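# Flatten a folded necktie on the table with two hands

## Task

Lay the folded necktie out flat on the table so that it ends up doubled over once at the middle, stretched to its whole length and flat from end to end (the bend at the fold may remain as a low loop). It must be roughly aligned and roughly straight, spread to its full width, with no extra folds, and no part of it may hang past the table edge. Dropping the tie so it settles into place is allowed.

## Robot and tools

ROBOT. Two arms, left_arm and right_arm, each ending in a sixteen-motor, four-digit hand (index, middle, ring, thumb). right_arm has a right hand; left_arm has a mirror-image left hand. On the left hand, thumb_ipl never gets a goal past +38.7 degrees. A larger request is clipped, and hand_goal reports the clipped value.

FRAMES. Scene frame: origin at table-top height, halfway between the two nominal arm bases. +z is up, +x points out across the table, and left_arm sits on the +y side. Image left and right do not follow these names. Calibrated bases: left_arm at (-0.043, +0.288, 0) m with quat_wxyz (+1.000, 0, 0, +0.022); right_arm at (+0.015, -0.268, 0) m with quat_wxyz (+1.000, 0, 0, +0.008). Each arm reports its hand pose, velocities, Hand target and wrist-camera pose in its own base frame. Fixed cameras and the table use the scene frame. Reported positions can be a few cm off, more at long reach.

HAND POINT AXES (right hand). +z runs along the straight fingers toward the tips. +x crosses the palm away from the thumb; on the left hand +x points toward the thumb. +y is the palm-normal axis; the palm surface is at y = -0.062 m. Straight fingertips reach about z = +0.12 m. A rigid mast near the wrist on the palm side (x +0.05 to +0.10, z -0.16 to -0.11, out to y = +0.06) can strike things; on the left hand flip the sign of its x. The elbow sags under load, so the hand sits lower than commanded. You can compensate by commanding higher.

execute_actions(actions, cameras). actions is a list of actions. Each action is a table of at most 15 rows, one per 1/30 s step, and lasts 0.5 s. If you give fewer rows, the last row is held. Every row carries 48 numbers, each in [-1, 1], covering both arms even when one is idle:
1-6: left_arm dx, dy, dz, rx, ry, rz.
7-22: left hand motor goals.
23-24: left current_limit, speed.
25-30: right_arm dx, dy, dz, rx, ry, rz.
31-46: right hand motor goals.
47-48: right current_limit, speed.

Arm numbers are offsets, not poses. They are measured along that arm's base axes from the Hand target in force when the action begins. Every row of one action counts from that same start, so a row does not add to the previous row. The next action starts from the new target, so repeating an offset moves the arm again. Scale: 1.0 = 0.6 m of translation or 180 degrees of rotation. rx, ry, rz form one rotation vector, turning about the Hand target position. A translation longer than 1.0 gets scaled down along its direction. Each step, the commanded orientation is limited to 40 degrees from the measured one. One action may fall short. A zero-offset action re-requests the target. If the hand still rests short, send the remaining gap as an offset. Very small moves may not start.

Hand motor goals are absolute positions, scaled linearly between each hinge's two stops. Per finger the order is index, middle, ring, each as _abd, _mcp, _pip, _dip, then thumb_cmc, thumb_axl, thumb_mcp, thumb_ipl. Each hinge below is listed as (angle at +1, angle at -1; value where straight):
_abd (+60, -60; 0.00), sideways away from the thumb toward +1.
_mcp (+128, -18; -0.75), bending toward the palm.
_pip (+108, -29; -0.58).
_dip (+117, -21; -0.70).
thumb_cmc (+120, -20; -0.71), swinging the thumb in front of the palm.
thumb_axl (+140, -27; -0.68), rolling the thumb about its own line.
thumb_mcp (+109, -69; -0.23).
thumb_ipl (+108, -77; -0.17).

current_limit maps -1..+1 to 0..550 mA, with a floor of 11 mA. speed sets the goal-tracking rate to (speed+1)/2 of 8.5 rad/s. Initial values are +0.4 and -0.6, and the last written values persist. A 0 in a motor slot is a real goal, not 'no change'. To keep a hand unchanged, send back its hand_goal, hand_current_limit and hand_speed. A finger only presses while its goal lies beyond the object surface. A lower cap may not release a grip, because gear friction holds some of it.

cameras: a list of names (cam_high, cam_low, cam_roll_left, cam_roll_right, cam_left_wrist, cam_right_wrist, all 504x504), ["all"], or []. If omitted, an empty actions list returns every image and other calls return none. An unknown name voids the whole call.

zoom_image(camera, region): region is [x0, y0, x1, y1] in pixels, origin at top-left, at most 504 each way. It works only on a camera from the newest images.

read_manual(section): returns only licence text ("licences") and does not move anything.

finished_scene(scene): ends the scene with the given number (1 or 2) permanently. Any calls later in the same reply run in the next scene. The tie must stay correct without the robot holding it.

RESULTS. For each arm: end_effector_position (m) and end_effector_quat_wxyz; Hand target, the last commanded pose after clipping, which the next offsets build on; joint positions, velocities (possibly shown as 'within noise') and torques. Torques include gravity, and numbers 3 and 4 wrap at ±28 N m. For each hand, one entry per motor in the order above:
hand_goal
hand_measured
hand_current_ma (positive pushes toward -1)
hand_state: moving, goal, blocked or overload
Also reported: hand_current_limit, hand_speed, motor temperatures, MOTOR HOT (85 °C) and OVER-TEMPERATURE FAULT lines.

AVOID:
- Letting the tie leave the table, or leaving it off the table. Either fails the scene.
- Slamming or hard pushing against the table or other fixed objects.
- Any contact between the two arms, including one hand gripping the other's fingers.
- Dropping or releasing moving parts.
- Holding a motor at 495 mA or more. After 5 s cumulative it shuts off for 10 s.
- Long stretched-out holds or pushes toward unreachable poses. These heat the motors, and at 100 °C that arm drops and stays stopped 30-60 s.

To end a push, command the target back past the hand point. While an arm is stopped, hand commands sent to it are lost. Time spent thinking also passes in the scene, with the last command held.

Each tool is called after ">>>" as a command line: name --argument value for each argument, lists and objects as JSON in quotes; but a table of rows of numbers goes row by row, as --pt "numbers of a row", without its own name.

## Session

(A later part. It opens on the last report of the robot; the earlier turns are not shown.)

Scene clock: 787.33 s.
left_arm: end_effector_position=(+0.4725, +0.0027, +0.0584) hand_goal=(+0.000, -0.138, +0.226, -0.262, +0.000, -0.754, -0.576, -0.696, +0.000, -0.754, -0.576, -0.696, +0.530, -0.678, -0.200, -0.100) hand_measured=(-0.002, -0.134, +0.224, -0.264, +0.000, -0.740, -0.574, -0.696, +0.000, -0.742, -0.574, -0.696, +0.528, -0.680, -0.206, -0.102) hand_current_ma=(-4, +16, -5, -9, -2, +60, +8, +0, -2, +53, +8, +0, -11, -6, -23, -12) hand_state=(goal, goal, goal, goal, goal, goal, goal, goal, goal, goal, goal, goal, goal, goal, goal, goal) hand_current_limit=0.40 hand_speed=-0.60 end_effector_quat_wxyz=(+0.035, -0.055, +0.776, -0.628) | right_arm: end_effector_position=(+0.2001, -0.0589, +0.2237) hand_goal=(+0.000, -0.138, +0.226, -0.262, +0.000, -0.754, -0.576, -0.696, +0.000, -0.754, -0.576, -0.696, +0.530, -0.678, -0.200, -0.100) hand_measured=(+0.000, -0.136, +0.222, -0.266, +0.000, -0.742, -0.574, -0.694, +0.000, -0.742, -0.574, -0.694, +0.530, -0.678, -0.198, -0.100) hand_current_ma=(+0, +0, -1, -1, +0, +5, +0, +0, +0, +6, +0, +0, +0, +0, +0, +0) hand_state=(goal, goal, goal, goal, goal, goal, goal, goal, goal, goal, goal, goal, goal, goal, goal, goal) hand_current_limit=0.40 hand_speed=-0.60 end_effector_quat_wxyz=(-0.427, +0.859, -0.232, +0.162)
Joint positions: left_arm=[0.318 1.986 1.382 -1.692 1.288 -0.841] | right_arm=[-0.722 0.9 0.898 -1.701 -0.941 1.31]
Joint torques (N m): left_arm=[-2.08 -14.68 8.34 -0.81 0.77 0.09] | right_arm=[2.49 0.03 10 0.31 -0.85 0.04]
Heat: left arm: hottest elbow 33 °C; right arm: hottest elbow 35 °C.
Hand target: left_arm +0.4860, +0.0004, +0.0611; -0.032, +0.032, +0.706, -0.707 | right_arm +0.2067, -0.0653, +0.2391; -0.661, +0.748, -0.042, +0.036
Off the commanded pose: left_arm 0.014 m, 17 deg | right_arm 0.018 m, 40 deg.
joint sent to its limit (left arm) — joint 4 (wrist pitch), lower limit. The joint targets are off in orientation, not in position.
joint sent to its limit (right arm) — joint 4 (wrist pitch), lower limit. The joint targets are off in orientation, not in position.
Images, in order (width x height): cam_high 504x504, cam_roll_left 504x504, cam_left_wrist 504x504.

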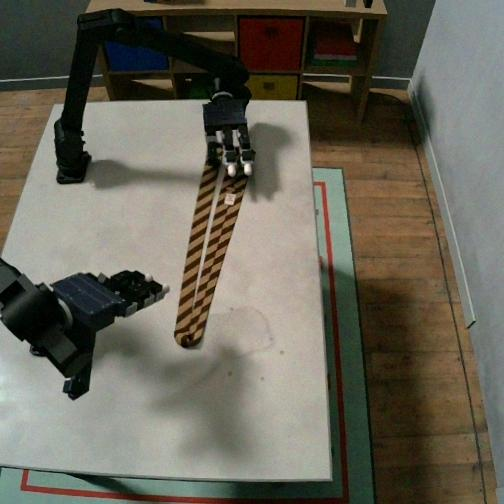

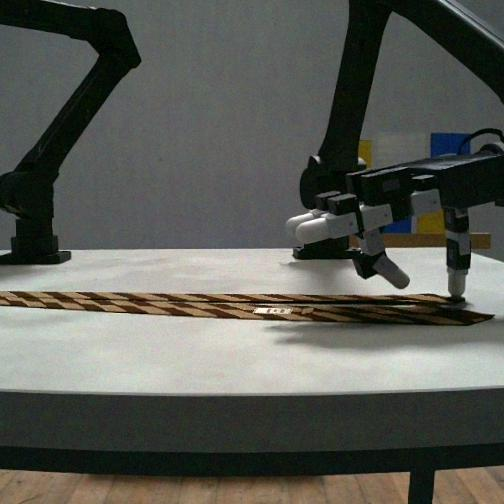

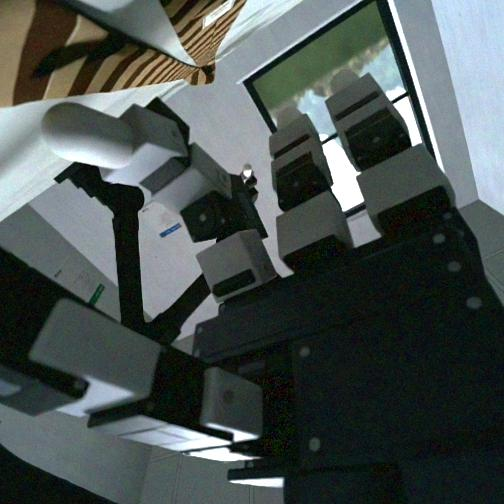

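>>> execute_actions --actions '[[[0.003,-0.022,0.01,0,0,0,0,-0.137,0.226,-0.261,0,-0.754,-0.576,-0.696,0,-0.754,-0.576,-0.696,0.53,-0.678,-0.2,-0.1,0.4,-0.6,0,0,0,0,0,0,0,-0.137,0.226,-0.261,0,-0.754,-0.576,-0.696,0,-0.754,-0.576,-0.696,0.53,-0.678,-0.2,-0.1,0.4,-0.6]],[[0,0,-0.014,0,0,0,0,0,0.12,-0.3,0,-0.754,-0.576,-0.696,0,-0.754,-0.576,-0.696,0.53,-0.678,-0.12,-0.06,0.4,-0.6,0,0,0,0,0,0,0,-0.137,0.226,-0.261,0,-0.754,-0.576,-0.696,0,-0.754,-0.576,-0.696,0.53,-0.678,-0.2,-0.1,0.4,-0.6]]]' --cameras '["cam_roll_left","cam_left_wrist"]'

>>> zoom_image --camera "cam_left_wrist" --region '[0, 0, 200, 200]'

>>> zoom_image --camera "cam_roll_left" --region '[350, 200, 504, 350]'

Scene clock: 789.10 s.
left_arm: end_effector_position=(+0.4755, -0.0115, +0.0596) hand_goal=(+0.000, +0.000, +0.120, -0.300, +0.000, -0.754, -0.576, -0.696, +0.000, -0.754, -0.576, -0.696, +0.530, -0.678, -0.120, -0.060) hand_measured=(-0.002, +0.000, +0.122, -0.298, +0.000, -0.740, -0.574, -0.696, +0.000, -0.742, -0.574, -0.696, +0.524, -0.680, -0.164, -0.082) hand_current_ma=(-4, +3, +7, +8, -2, +60, +8, +0, -2, +53, +8, +0, -25, -6, -254, -128) hand_state=(goal, goal, goal, goal, goal, goal, goal, goal, goal, goal, goal, goal, goal, goal, blocked, blocked) hand_current_limit=0.40 hand_speed=-0.60 end_effector_quat_wxyz=(+0.031, -0.047, +0.773, -0.632) | right_arm: end_effector_position=(+0.2001, -0.0589, +0.2237) hand_goal=(+0.000, -0.138, +0.226, -0.262, +0.000, -0.754, -0.576, -0.696, +0.000, -0.754, -0.576, -0.696, +0.530, -0.678, -0.200, -0.100) hand_measured=(+0.000, -0.136, +0.222, -0.266, +0.000, -0.742, -0.574, -0.694, +0.000, -0.742, -0.574, -0.694, +0.530, -0.678, -0.198, -0.100) hand_current_ma=(+0, +0, -1, -1, +0, +5, +0, +0, +0, +6, +0, +0, +0, +0, +0, +0) hand_state=(goal, goal, goal, goal, goal, goal, goal, goal, goal, goal, goal, goal, goal, goal, goal, goal) hand_current_limit=0.40 hand_speed=-0.60 end_effector_quat_wxyz=(-0.427, +0.859, -0.232, +0.162)
Joint positions: left_arm=[0.29 1.989 1.385 -1.692 1.303 -0.84] | right_arm=[-0.722 0.9 0.898 -1.701 -0.941 1.31]
Joint torques (N m): left_arm=[-1.79 -14.15 8.08 -0.8 0.85 0.12] | right_arm=[2.67 -0.85 9.98 0.5 -0.77 0.01]
Heat: left arm: hottest elbow 33 °C; right arm: hottest elbow 36 °C.
Hand target: left_arm +0.4877, -0.0129, +0.0587; -0.032, +0.032, +0.706, -0.707 | right_arm +0.2067, -0.0653, +0.2391; -0.661, +0.748, -0.042, +0.036
Off the commanded pose: left_arm 0.012 m, 16 deg | right_arm 0.018 m, 40 deg.
joint sent to its limit (left arm) — joint 4 (wrist pitch), lower limit. The joint targets are off in orientation, not in position.
joint sent to its limit (right arm) — joint 4 (wrist pitch), lower limit. The joint targets are off in orientation, not in position.
Images, in order (width x height): cam_roll_left 504x504, cam_left_wrist 504x504.

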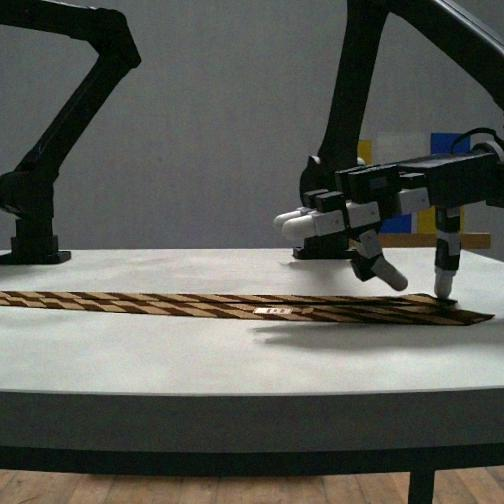

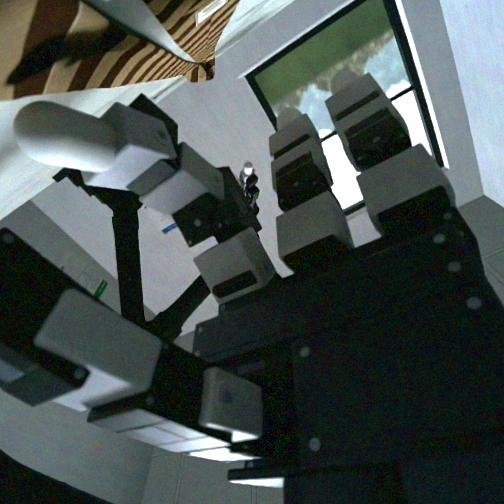

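Scaled by 2.520 from the camera's 504x504 image, which has a finer 720x720 frame.

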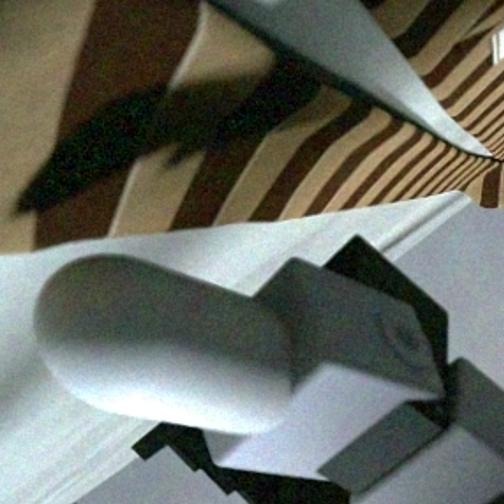

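Scaled by 3.273 from the camera's 504x504 image, which has a finer 720x720 frame.

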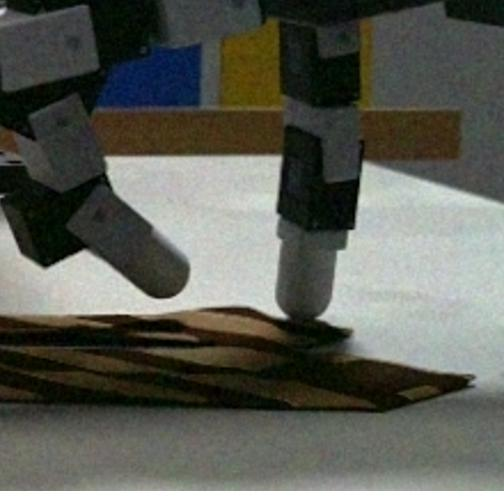

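>>> execute_actions --actions '[[[0,-0.004,-0.004,0,0,0,0,0.12,0.03,-0.34,0,-0.754,-0.576,-0.696,0,-0.754,-0.576,-0.696,0.53,-0.678,-0.05,-0.02,0.4,-0.6,0,0,0,0,0,0,0,-0.137,0.226,-0.261,0,-0.754,-0.576,-0.696,0,-0.754,-0.576,-0.696,0.53,-0.678,-0.2,-0.1,0.4,-0.6]]]' --cameras '["cam_roll_left","cam_left_wrist"]'

>>> zoom_image --camera "cam_left_wrist" --region '[0, 0, 200, 200]'

>>> zoom_image --camera "cam_roll_left" --region '[350, 200, 504, 350]'

Scene clock: 790.63 s.
left_arm: end_effector_position=(+0.4757, -0.0115, +0.0583) hand_goal=(+0.000, +0.120, +0.030, -0.340, +0.000, -0.754, -0.576, -0.696, +0.000, -0.754, -0.576, -0.696, +0.530, -0.678, -0.050, -0.020) hand_measured=(-0.002, +0.120, +0.032, -0.338, +0.000, -0.740, -0.574, -0.696, +0.000, -0.742, -0.574, -0.696, +0.522, -0.680, -0.088, -0.038) hand_current_ma=(-4, -2, +7, +8, -2, +60, +8, +0, -2, +53, +8, +0, -29, -6, -217, -100) hand_state=(goal, goal, goal, goal, goal, goal, goal, goal, goal, goal, goal, goal, goal, goal, blocked, goal) hand_current_limit=0.40 hand_speed=-0.60 end_effector_quat_wxyz=(+0.031, -0.048, +0.772, -0.633) | right_arm: end_effector_position=(+0.2001, -0.0589, +0.2237) hand_goal=(+0.000, -0.138, +0.226, -0.262, +0.000, -0.754, -0.576, -0.696, +0.000, -0.754, -0.576, -0.696, +0.530, -0.678, -0.200, -0.100) hand_measured=(+0.000, -0.136, +0.222, -0.266, +0.000, -0.742, -0.574, -0.694, +0.000, -0.742, -0.574, -0.694, +0.530, -0.678, -0.198, -0.100) hand_current_ma=(+0, +0, -1, -1, +0, +5, +0, +0, +0, +6, +0, +0, +0, +0, +0, +0) hand_state=(goal, goal, goal, goal, goal, goal, goal, goal, goal, goal, goal, goal, goal, goal, goal, goal) hand_current_limit=0.40 hand_speed=-0.60 end_effector_quat_wxyz=(-0.427, +0.859, -0.232, +0.162)
Joint positions: left_arm=[0.29 1.992 1.387 -1.693 1.303 -0.838] | right_arm=[-0.722 0.9 0.898 -1.701 -0.941 1.31]
Joint torques (N m): left_arm=[-2.08 -13.86 7.95 -0.76 0.91 0.15] | right_arm=[2.49 -0.03 10.07 0.28 -0.79 0.03]
Heat: left arm: hottest elbow 33 °C; right arm: hottest elbow 36 °C.
Hand target: left_arm +0.4877, -0.0153, +0.0562; -0.032, +0.032, +0.706, -0.707 | right_arm +0.2067, -0.0653, +0.2391; -0.661, +0.748, -0.042, +0.036
Off the commanded pose: left_arm 0.013 m, 16 deg | right_arm 0.018 m, 40 deg.
joint sent to its limit (left arm) — joint 4 (wrist pitch), lower limit. The joint targets are off in orientation, not in position.
joint sent to its limit (right arm) — joint 4 (wrist pitch), lower limit. The joint targets are off in orientation, not in position.
Images, in order (width x height): cam_roll_left 504x504, cam_left_wrist 504x504.

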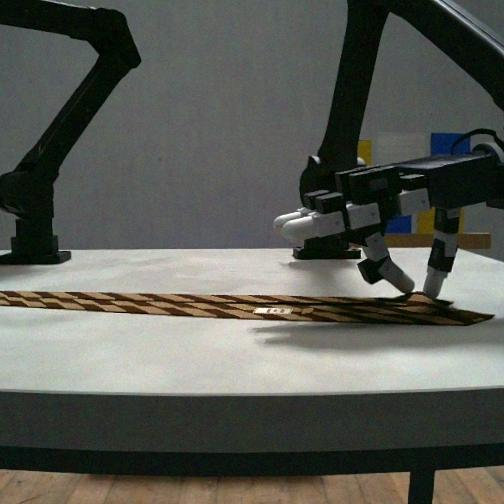

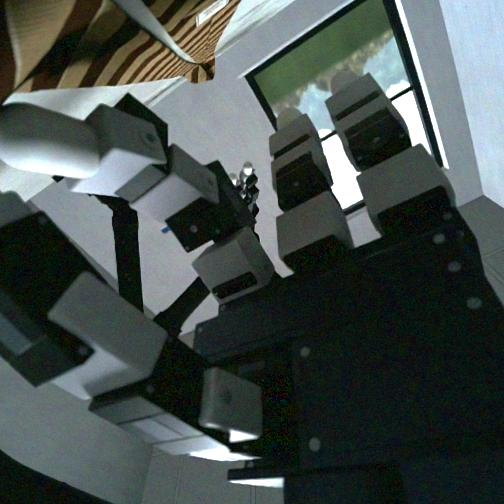

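Scaled by 2.520 from the camera's 504x504 image, which has a finer 720x720 frame.

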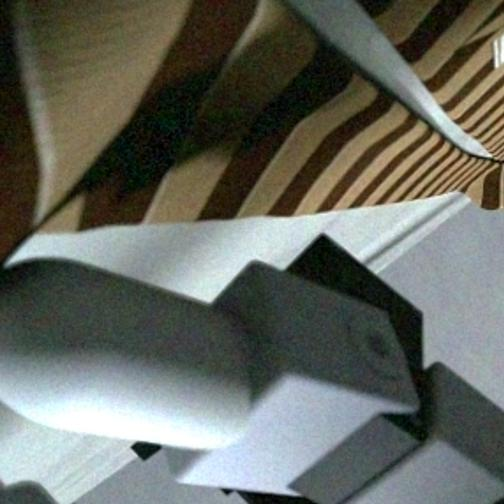

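Scaled by 3.273 from the camera's 504x504 image, which has a finer 720x720 frame.

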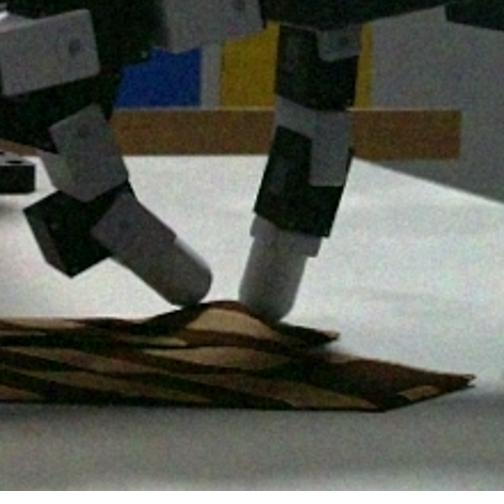

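>>> execute_actions --actions '[[[0,0.0,-0.006,0,0,0,0,0.25,-0.06,-0.38,0,-0.754,-0.576,-0.696,0,-0.754,-0.576,-0.696,0.53,-0.678,0.03,0.03,0.4,-0.6,0,0,0,0,0,0,0,-0.137,0.226,-0.261,0,-0.754,-0.576,-0.696,0,-0.754,-0.576,-0.696,0.53,-0.678,-0.2,-0.1,0.4,-0.6]],[[0,0.0,0,0,0,0,0,0.45,-0.05,-0.35,0,-0.754,-0.576,-0.696,0,-0.754,-0.576,-0.696,0.53,-0.678,0.1,0.1,0.5,-0.6,0,0,0,0,0,0,0,-0.137,0.226,-0.261,0,-0.754,-0.576,-0.696,0,-0.754,-0.576,-0.696,0.53,-0.678,-0.2,-0.1,0.4,-0.6]]]' --cameras '["cam_roll_left","cam_left_wrist"]'

>>> zoom_image --camera "cam_roll_left" --region '[350, 200, 504, 350]'

Scene clock: 792.20 s.
left_arm: end_effector_position=(+0.4775, -0.0115, +0.0566) hand_goal=(+0.000, +0.450, -0.050, -0.350, +0.000, -0.754, -0.576, -0.696, +0.000, -0.754, -0.576, -0.696, +0.530, -0.678, +0.100, +0.100) hand_measured=(+0.000, +0.190, -0.066, -0.352, +0.000, -0.740, -0.574, -0.696, +0.000, -0.742, -0.574, -0.696, +0.524, -0.680, -0.034, +0.016) hand_current_ma=(+3, -413, -66, -7, -2, +60, +8, +0, -2, +53, +8, +0, -21, -6, -413, -413) hand_state=(goal, blocked, goal, goal, goal, goal, goal, goal, goal, goal, goal, goal, goal, goal, blocked, blocked) hand_current_limit=0.50 hand_speed=-0.60 end_effector_quat_wxyz=(+0.033, -0.046, +0.771, -0.634) | right_arm: end_effector_position=(+0.2001, -0.0589, +0.2237) hand_goal=(+0.000, -0.138, +0.226, -0.262, +0.000, -0.754, -0.576, -0.696, +0.000, -0.754, -0.576, -0.696, +0.530, -0.678, -0.200, -0.100) hand_measured=(+0.000, -0.136, +0.222, -0.266, +0.000, -0.742, -0.574, -0.694, +0.000, -0.742, -0.574, -0.694, +0.530, -0.678, -0.198, -0.100) hand_current_ma=(+0, +0, -1, -1, +0, +5, +0, +0, +0, +6, +0, +0, +0, +0, +0, +0) hand_state=(goal, goal, goal, goal, goal, goal, goal, goal, goal, goal, goal, goal, goal, goal, goal, goal) hand_current_limit=0.40 hand_speed=-0.60 end_effector_quat_wxyz=(-0.427, +0.859, -0.232, +0.162)
Joint positions: left_arm=[0.29 1.999 1.39 -1.694 1.307 -0.828] | right_arm=[-0.722 0.9 0.898 -1.701 -0.941 1.31]
Joint torques (N m): left_arm=[-2.14 -13.86 7.71 -0.69 0.75 0.12] | right_arm=[1.2 -0.5 10.1 0.25 -0.78 0.04]
Heat: left arm: hottest elbow 33 °C; right arm: hottest elbow 36 °C.
Hand target: left_arm +0.4877, -0.0153, +0.0527; -0.032, +0.032, +0.706, -0.707 | right_arm +0.2067, -0.0653, +0.2391; -0.661, +0.748, -0.042, +0.036
Off the commanded pose: left_arm 0.012 m, 16 deg | right_arm 0.018 m, 40 deg.
joint sent to its limit (left arm) — joint 4 (wrist pitch), lower limit. The joint targets are off in orientation, not in position.
joint sent to its limit (right arm) — joint 4 (wrist pitch), lower limit. The joint targets are off in orientation, not in position.
Images, in order (width x height): cam_roll_left 504x504, cam_left_wrist 504x504.

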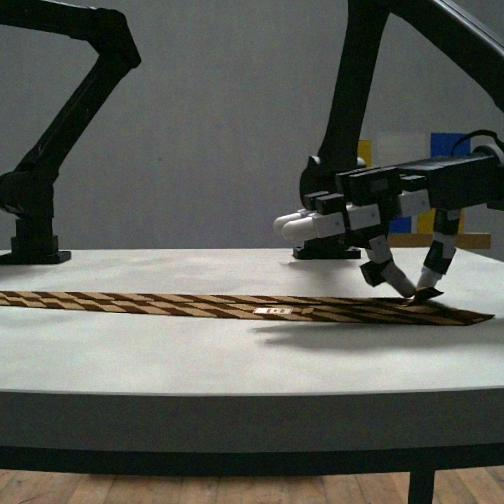

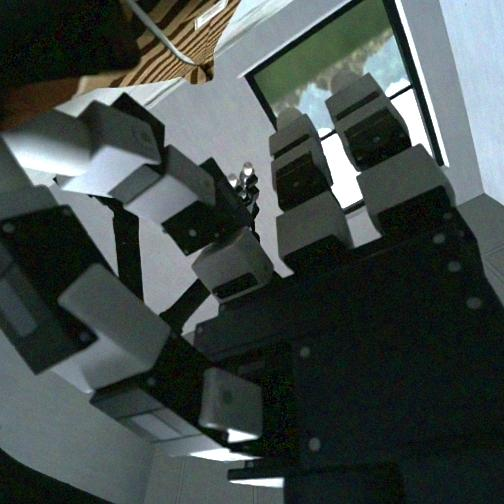

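Scaled by 3.273 from the camera's 504x504 image, which has a finer 720x720 frame.

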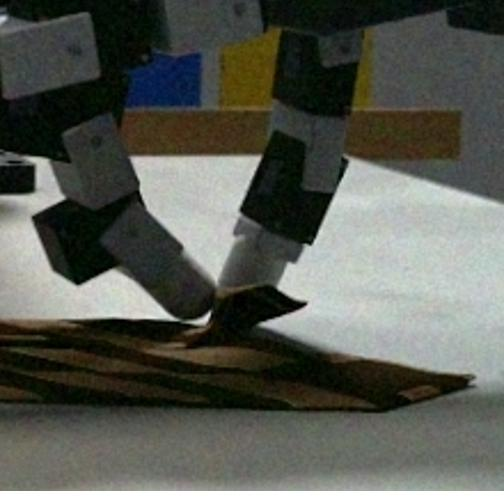

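>>> execute_actions --actions '[[[0,0,0.09,0,0,0,0,0.45,-0.05,-0.35,0,-0.754,-0.576,-0.696,0,-0.754,-0.576,-0.696,0.53,-0.678,0.1,0.1,0.5,-0.6,0,0,0,0,0,0,0,-0.137,0.226,-0.261,0,-0.754,-0.576,-0.696,0,-0.754,-0.576,-0.696,0.53,-0.678,-0.2,-0.1,0.4,-0.6]],[[0.08,-0.01,0.02,0,0,0,0,0.45,-0.05,-0.35,0,-0.754,-0.576,-0.696,0,-0.754,-0.576,-0.696,0.53,-0.678,0.1,0.1,0.5,-0.6,0,0,0,0,0,0,0,-0.137,0.226,-0.261,0,-0.754,-0.576,-0.696,0,-0.754,-0.576,-0.696,0.53,-0.678,-0.2,-0.1,0.4,-0.6]],[[0.065,-0.005,0,0,0,0,0,0.45,-0.05,-0.35,0,-0.754,-0.576,-0.696,0,-0.754,-0.576,-0.696,0.53,-0.678,0.1,0.1,0.5,-0.6,0,0,0,0,0,0,0,-0.137,0.226,-0.261,0,-0.754,-0.576,-0.696,0,-0.754,-0.576,-0.696,0.53,-0.678,-0.2,-0.1,0.4,-0.6]]]' --cameras '["cam_high","cam_roll_left","cam_roll_right"]'

>>> zoom_image --camera "cam_high" --region '[150, 110, 290, 250]'

>>> zoom_image --camera "cam_roll_left" --region '[250, 200, 504, 350]'

Scene clock: 794.50 s.
left_arm: end_effector_position=(+0.5638, -0.0191, +0.1061) hand_goal=(+0.000, +0.450, -0.050, -0.350, +0.000, -0.754, -0.576, -0.696, +0.000, -0.754, -0.576, -0.696, +0.530, -0.678, +0.100, +0.100) hand_measured=(+0.004, +0.190, -0.068, -0.352, -0.002, -0.740, -0.574, -0.696, -0.002, -0.742, -0.574, -0.696, +0.526, -0.680, -0.034, +0.016) hand_current_ma=(+11, -413, -73, -7, -4, +59, +8, +0, -4, +52, +8, +0, -18, -6, -412, -413) hand_state=(goal, blocked, goal, goal, goal, goal, goal, goal, goal, goal, goal, goal, goal, goal, blocked, blocked) hand_current_limit=0.50 hand_speed=-0.60 end_effector_quat_wxyz=(+0.048, -0.059, +0.759, -0.646) | right_arm: end_effector_position=(+0.2001, -0.0589, +0.2237) hand_goal=(+0.000, -0.138, +0.226, -0.262, +0.000, -0.754, -0.576, -0.696, +0.000, -0.754, -0.576, -0.696, +0.530, -0.678, -0.200, -0.100) hand_measured=(+0.000, -0.136, +0.222, -0.266, +0.000, -0.742, -0.574, -0.694, +0.000, -0.742, -0.574, -0.694, +0.530, -0.678, -0.198, -0.100) hand_current_ma=(+0, +0, -1, -1, +0, +5, +0, +0, +0, +6, +0, +0, +0, +0, +0, +0) hand_state=(goal, goal, goal, goal, goal, goal, goal, goal, goal, goal, goal, goal, goal, goal, goal, goal) hand_current_limit=0.40 hand_speed=-0.60 end_effector_quat_wxyz=(-0.427, +0.859, -0.232, +0.162)
Joint positions: left_arm=[0.245 2.076 1.68 -1.696 1.385 -1.047] | right_arm=[-0.722 0.9 0.898 -1.701 -0.941 1.31]
Joint torques (N m): left_arm=[-2.08 -18.49 9.62 -0.4 0.95 -0.2] | right_arm=[1.73 -1.03 10.24 0.27 -0.74 0.02]
Heat: left arm: hottest elbow 33 °C; right arm: hottest elbow 36 °C.
Hand target: left_arm +0.5748, -0.0242, +0.1186; -0.032, +0.032, +0.706, -0.707 | right_arm +0.2067, -0.0653, +0.2391; -0.661, +0.748, -0.042, +0.036
Off the commanded pose: left_arm 0.017 m, 17 deg | right_arm 0.018 m, 40 deg.
joint read past its limit (left arm) — joint 4 (wrist pitch), lower limit.
joint sent to its limit (left arm) — joint 4 (wrist pitch), lower limit. The joint targets are off in orientation, not in position.
joint sent to its limit (right arm) — joint 4 (wrist pitch), lower limit. The joint targets are off in orientation, not in position.
Images, in order (width x height): cam_high 504x504, cam_roll_left 504x504, cam_roll_right 504x504.

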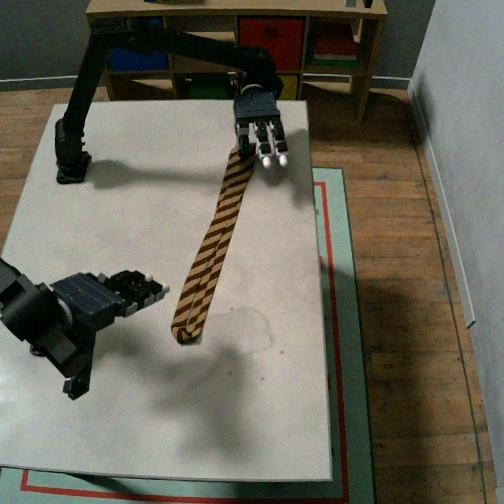

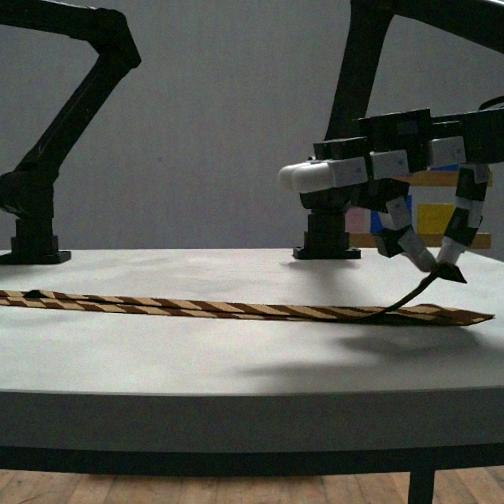

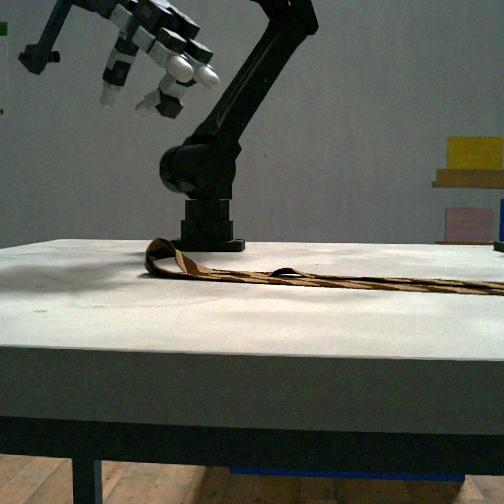

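Scaled by 3.600 from the camera's 504x504 image, which has a finer 720x720 frame.

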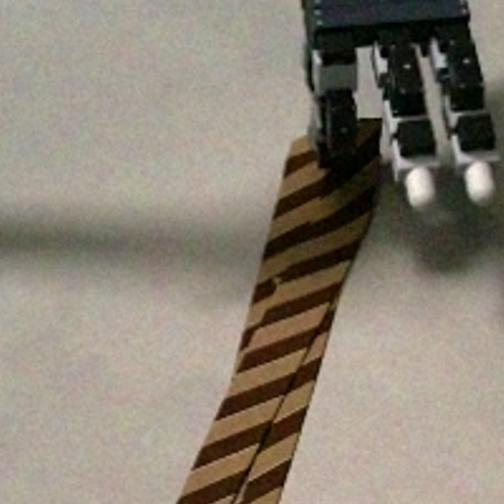

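Scaled by 1.984 from the camera's 504x504 image, which has a finer 720x720 frame.

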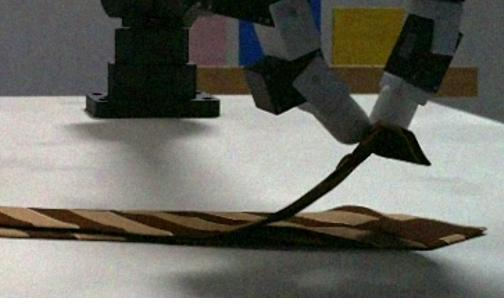

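>>> execute_actions --actions '[[[0,0.035,-0.05,0,0,0,0,0.45,-0.05,-0.35,0,-0.754,-0.576,-0.696,0,-0.754,-0.576,-0.696,0.53,-0.678,0.1,0.1,0.5,-0.6,0,0,0,0,0,0,0,-0.137,0.226,-0.261,0,-0.754,-0.576,-0.696,0,-0.754,-0.576,-0.696,0.53,-0.678,-0.2,-0.1,0.4,-0.6]]]' --cameras '["cam_high","cam_roll_left","cam_roll_right"]'

>>> zoom_image --camera "cam_high" --region '[150, 110, 290, 250]'

>>> zoom_image --camera "cam_roll_left" --region '[250, 200, 504, 350]'

>>> zoom_image --camera "cam_roll_right" --region '[110, 200, 504, 330]'

Scene clock: 796.10 s.
left_arm: end_effector_position=(+0.5619, -0.0142, +0.0762) hand_goal=(+0.000, +0.450, -0.050, -0.350, +0.000, -0.754, -0.576, -0.696, +0.000, -0.754, -0.576, -0.696, +0.530, -0.678, +0.100, +0.100) hand_measured=(+0.004, +0.190, -0.068, -0.352, -0.002, -0.740, -0.574, -0.696, -0.002, -0.742, -0.574, -0.696, +0.526, -0.680, -0.034, +0.016) hand_current_ma=(+11, -413, -73, -7, -4, +59, +8, +0, -4, +52, +8, +0, -17, -6, -412, -413) hand_state=(goal, blocked, goal, goal, goal, goal, goal, goal, goal, goal, goal, goal, goal, goal, blocked, blocked) hand_current_limit=0.50 hand_speed=-0.60 end_effector_quat_wxyz=(+0.034, -0.062, +0.765, -0.641) | right_arm: end_effector_position=(+0.2001, -0.0589, +0.2237) hand_goal=(+0.000, -0.138, +0.226, -0.262, +0.000, -0.754, -0.576, -0.696, +0.000, -0.754, -0.576, -0.696, +0.530, -0.678, -0.200, -0.100) hand_measured=(+0.000, -0.136, +0.222, -0.266, +0.000, -0.742, -0.574, -0.694, +0.000, -0.742, -0.574, -0.694, +0.530, -0.678, -0.198, -0.100) hand_current_ma=(+0, +0, -1, -1, +0, +5, +0, +0, +0, +6, +0, +0, +0, +0, +0, +0) hand_state=(goal, goal, goal, goal, goal, goal, goal, goal, goal, goal, goal, goal, goal, goal, goal, goal) hand_current_limit=0.40 hand_speed=-0.60 end_effector_quat_wxyz=(-0.427, +0.859, -0.232, +0.162)
Joint positions: left_arm=[0.249 2.126 1.68 -1.696 1.359 -1.017] | right_arm=[-0.722 0.9 0.898 -1.701 -0.941 1.31]
Joint torques (N m): left_arm=[-0.26 -19.19 9.02 -0.47 0.88 0.04] | right_arm=[1.49 -0.09 10.17 0.38 -0.78 -0.05]
Heat: left arm: hottest elbow 33 °C; right arm: hottest elbow 36 °C.
Hand target: left_arm +0.5747, -0.0033, +0.0886; -0.032, +0.032, +0.706, -0.707 | right_arm +0.2067, -0.0653, +0.2391; -0.661, +0.748, -0.042, +0.036
Off the commanded pose: left_arm 0.021 m, 17 deg | right_arm 0.018 m, 40 deg.
joint read past its limit (left arm) — joint 4 (wrist pitch), lower limit.
joint sent to its limit (left arm) — joint 4 (wrist pitch), lower limit. The joint targets are off in orientation, not in position.
joint sent to its limit (right arm) — joint 4 (wrist pitch), lower limit. The joint targets are off in orientation, not in position.
Images, in order (width x height): cam_high 504x504, cam_roll_left 504x504, cam_roll_right 504x504.

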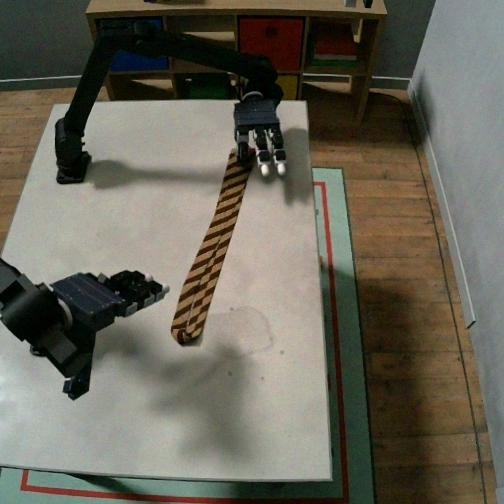

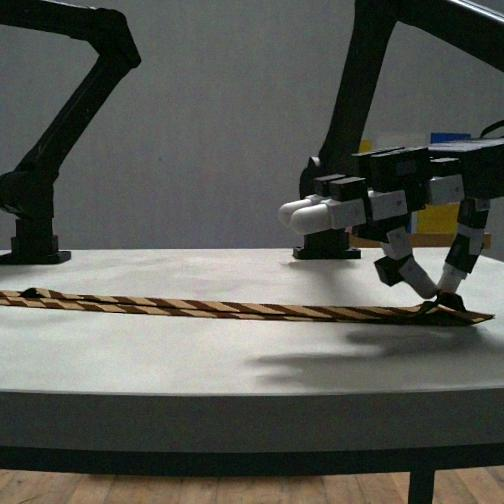

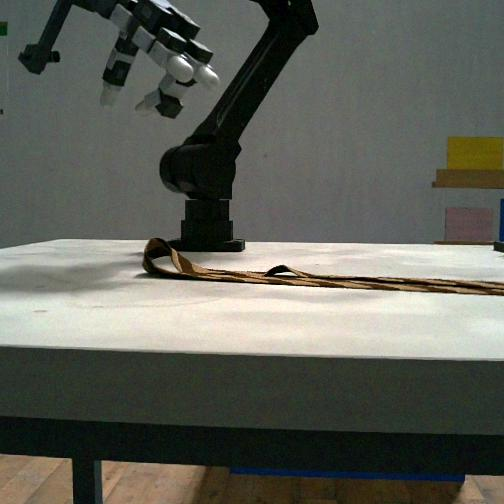

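Scaled by 3.600 from the camera's 504x504 image, which has a finer 720x720 frame.

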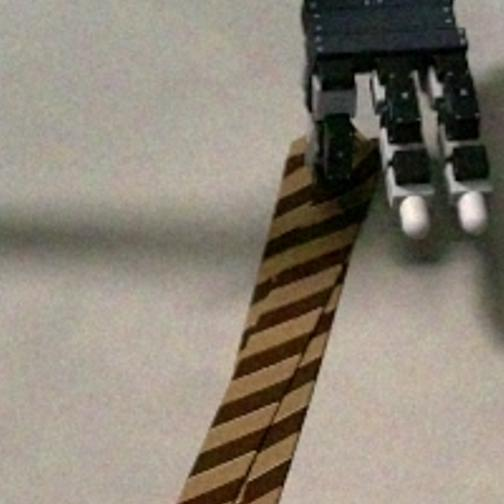

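Scaled by 1.984 from the camera's 504x504 image, which has a finer 720x720 frame.

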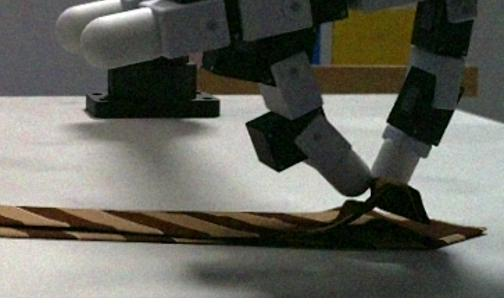

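Scaled by 1.279 from the camera's 504x504 image, which has a finer 720x720 frame.

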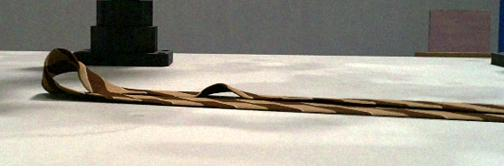

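>>> execute_actions --actions '[[[0.005,0.035,-0.01,0,0,0,0,0.45,-0.05,-0.35,0,-0.754,-0.576,-0.696,0,-0.754,-0.576,-0.696,0.53,-0.678,0.1,0.1,0.5,-0.6,0,0,0,0,0,0,0,-0.137,0.226,-0.261,0,-0.754,-0.576,-0.696,0,-0.754,-0.576,-0.696,0.53,-0.678,-0.2,-0.1,0.4,-0.6]]]' --cameras '["cam_high","cam_roll_left","cam_roll_right"]'

>>> zoom_image --camera "cam_high" --region '[130, 110, 290, 360]'

>>> zoom_image --camera "cam_roll_left" --region '[250, 200, 504, 350]'

>>> zoom_image --camera "cam_roll_right" --region '[110, 200, 504, 330]'

Scene clock: 797.33 s.
left_arm: end_effector_position=(+0.5607, +0.0099, +0.0737) hand_goal=(+0.000, +0.450, -0.050, -0.350, +0.000, -0.754, -0.576, -0.696, +0.000, -0.754, -0.576, -0.696, +0.530, -0.678, +0.100, +0.100) hand_measured=(+0.004, +0.190, -0.068, -0.352, -0.002, -0.740, -0.574, -0.696, -0.002, -0.742, -0.574, -0.696, +0.526, -0.680, -0.034, +0.016) hand_current_ma=(+11, -412, -73, -7, -4, +59, +8, +0, -4, +52, +8, +0, -17, -6, -413, -412) hand_state=(goal, blocked, goal, goal, goal, goal, goal, goal, goal, goal, goal, goal, goal, goal, blocked, blocked) hand_current_limit=0.50 hand_speed=-0.60 end_effector_quat_wxyz=(+0.045, -0.072, +0.769, -0.634) | right_arm: end_effector_position=(+0.2001, -0.0589, +0.2237) hand_goal=(+0.000, -0.138, +0.226, -0.262, +0.000, -0.754, -0.576, -0.696, +0.000, -0.754, -0.576, -0.696, +0.530, -0.678, -0.200, -0.100) hand_measured=(+0.000, -0.136, +0.222, -0.266, +0.000, -0.742, -0.574, -0.694, +0.000, -0.742, -0.574, -0.694, +0.530, -0.678, -0.198, -0.100) hand_current_ma=(+0, +0, -1, -1, +0, +5, +0, +0, +0, +6, +0, +0, +0, +0, +0, +0) hand_state=(goal, goal, goal, goal, goal, goal, goal, goal, goal, goal, goal, goal, goal, goal, goal, goal) hand_current_limit=0.40 hand_speed=-0.60 end_effector_quat_wxyz=(-0.427, +0.859, -0.232, +0.162)
Joint positions: left_arm=[0.289 2.126 1.681 -1.696 1.341 -1.011] | right_arm=[-0.722 0.9 0.898 -1.701 -0.941 1.31]
Joint torques (N m): left_arm=[-0.56 -17.96 10.28 -0.46 0.84 0.04] | right_arm=[1.67 -0.5 10.09 0.12 -0.74 0.04]
Heat: left arm: hottest elbow 33 °C; right arm: hottest elbow 36 °C.
Hand target: left_arm +0.5777, +0.0177, +0.0827; -0.032, +0.032, +0.706, -0.707 | right_arm +0.2067, -0.0653, +0.2391; -0.661, +0.748, -0.042, +0.036
Off the commanded pose: left_arm 0.021 m, 18 deg | right_arm 0.018 m, 40 deg.
joint read past its limit (left arm) — joint 4 (wrist pitch), lower limit.
joint sent to its limit (left arm) — joint 4 (wrist pitch), lower limit. The joint targets are off in orientation, not in position.
joint sent to its limit (right arm) — joint 4 (wrist pitch), lower limit. The joint targets are off in orientation, not in position.
Images, in order (width x height): cam_high 504x504, cam_roll_left 504x504, cam_roll_right 504x504.

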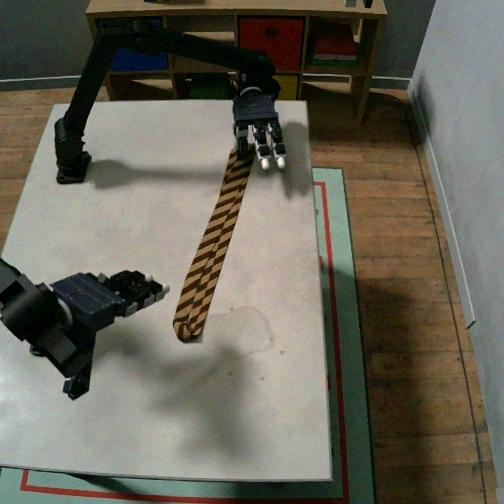

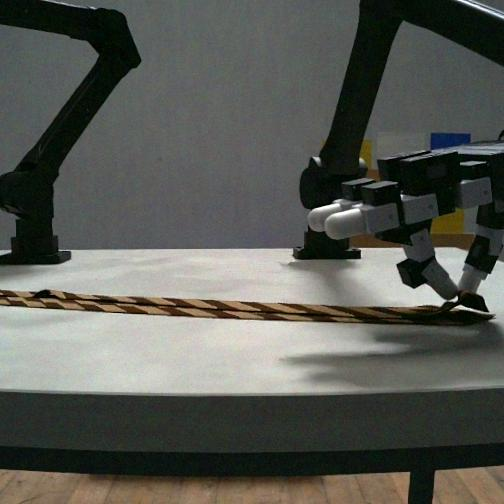

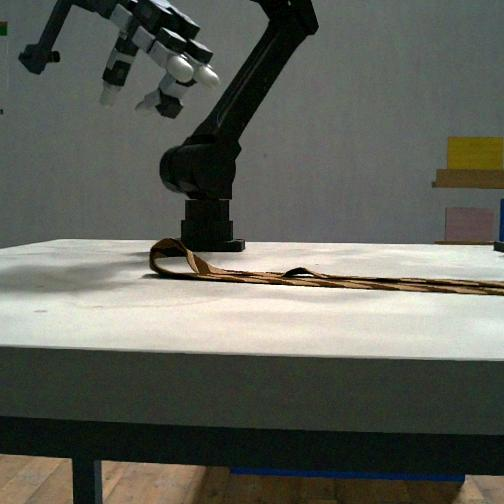

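Scaled by 2.016 from the camera's 504x504 image, which has a finer 720x720 frame.

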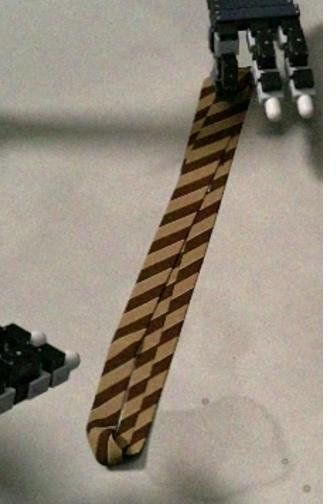

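Scaled by 1.984 from the camera's 504x504 image, which has a finer 720x720 frame.

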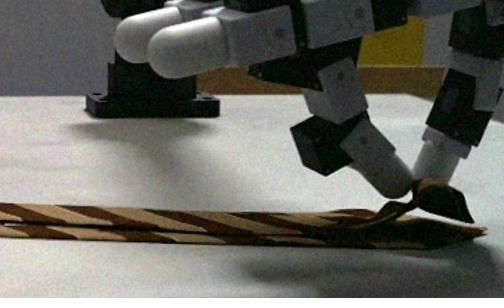

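Scaled by 1.279 from the camera's 504x504 image, which has a finer 720x720 frame.

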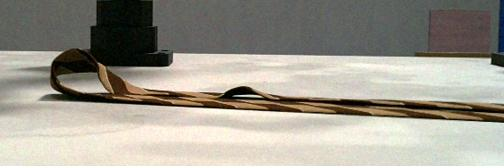

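>>> execute_actions --actions '[[[-0.005,0.0,-0.045,0,0,0,0,0.45,-0.05,-0.35,0,-0.754,-0.576,-0.696,0,-0.754,-0.576,-0.696,0.53,-0.678,0.1,0.1,0.5,-0.6,0,0,0,0,0,0,0,-0.137,0.226,-0.261,0,-0.754,-0.576,-0.696,0,-0.754,-0.576,-0.696,0.53,-0.678,-0.2,-0.1,0.4,-0.6]]]' --cameras '["cam_high","cam_roll_left","cam_roll_right"]'

>>> zoom_image --camera "cam_roll_left" --region '[350, 230, 504, 350]'

Scene clock: 798.50 s.
left_arm: end_effector_position=(+0.5659, +0.0112, +0.0618) hand_goal=(+0.000, +0.450, -0.050, -0.350, +0.000, -0.754, -0.576, -0.696, +0.000, -0.754, -0.576, -0.696, +0.530, -0.678, +0.100, +0.100) hand_measured=(+0.006, +0.190, -0.068, -0.348, -0.002, -0.740, -0.574, -0.696, -0.002, -0.740, -0.574, -0.696, +0.526, -0.680, -0.036, +0.022) hand_current_ma=(+17, -412, -78, +11, -4, +64, +8, +0, -4, +58, +9, +0, -13, -6, -412, -413) hand_state=(goal, blocked, goal, goal, goal, goal, goal, goal, goal, goal, goal, goal, goal, goal, blocked, blocked) hand_current_limit=0.50 hand_speed=-0.60 end_effector_quat_wxyz=(+0.050, -0.063, +0.769, -0.634) | right_arm: end_effector_position=(+0.2001, -0.0589, +0.2237) hand_goal=(+0.000, -0.138, +0.226, -0.262, +0.000, -0.754, -0.576, -0.696, +0.000, -0.754, -0.576, -0.696, +0.530, -0.678, -0.200, -0.100) hand_measured=(+0.000, -0.136, +0.222, -0.266, +0.000, -0.742, -0.574, -0.694, +0.000, -0.742, -0.574, -0.694, +0.530, -0.678, -0.198, -0.100) hand_current_ma=(+0, +0, -1, -1, +0, +5, +0, +0, +0, +6, +0, +0, +0, +0, +0, +0) hand_state=(goal, goal, goal, goal, goal, goal, goal, goal, goal, goal, goal, goal, goal, goal, goal, goal) hand_current_limit=0.40 hand_speed=-0.60 end_effector_quat_wxyz=(-0.427, +0.859, -0.232, +0.162)
Joint positions: left_arm=[0.289 2.153 1.693 -1.697 1.341 -0.974] | right_arm=[-0.722 0.9 0.898 -1.701 -0.941 1.31]
Joint torques (N m): left_arm=[-0.79 -16.79 8.42 -0.46 0.6 0.16] | right_arm=[1.67 -0.15 10.22 0.2 -0.76 0.08]
Heat: left arm: hottest elbow 33 °C; right arm: hottest elbow 37 °C.
Hand target: left_arm +0.5748, +0.0177, +0.0557; -0.032, +0.032, +0.706, -0.707 | right_arm +0.2067, -0.0653, +0.2391; -0.661, +0.748, -0.042, +0.036
Off the commanded pose: left_arm 0.013 m, 18 deg | right_arm 0.018 m, 40 deg.
joint read past its limit (left arm) — joint 4 (wrist pitch), lower limit.
joint sent to its limit (left arm) — joint 4 (wrist pitch), lower limit. The joint targets are off in orientation, not in position.
joint sent to its limit (right arm) — joint 4 (wrist pitch), lower limit. The joint targets are off in orientation, not in position.
Images, in order (width x height): cam_high 504x504, cam_roll_left 504x504, cam_roll_right 504x504.

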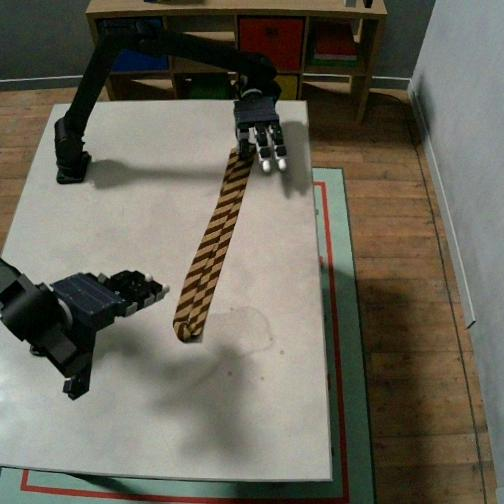

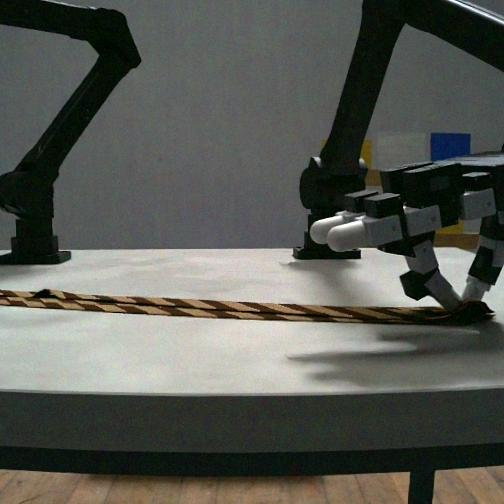

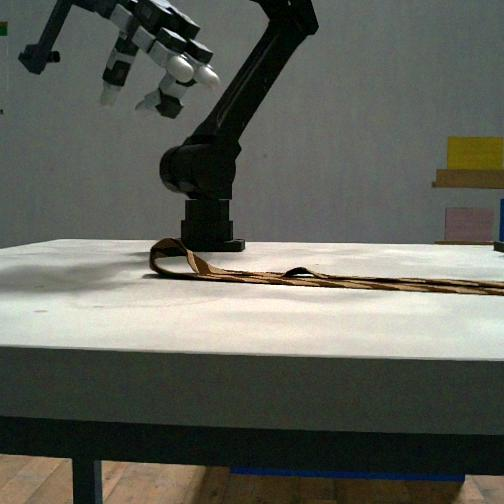

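Scaled by 3.273 from the camera's 504x504 image, which has a finer 720x720 frame.

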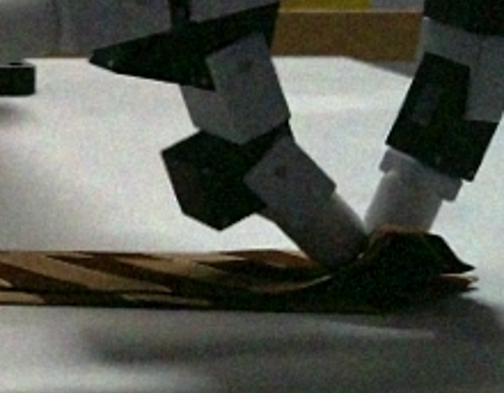

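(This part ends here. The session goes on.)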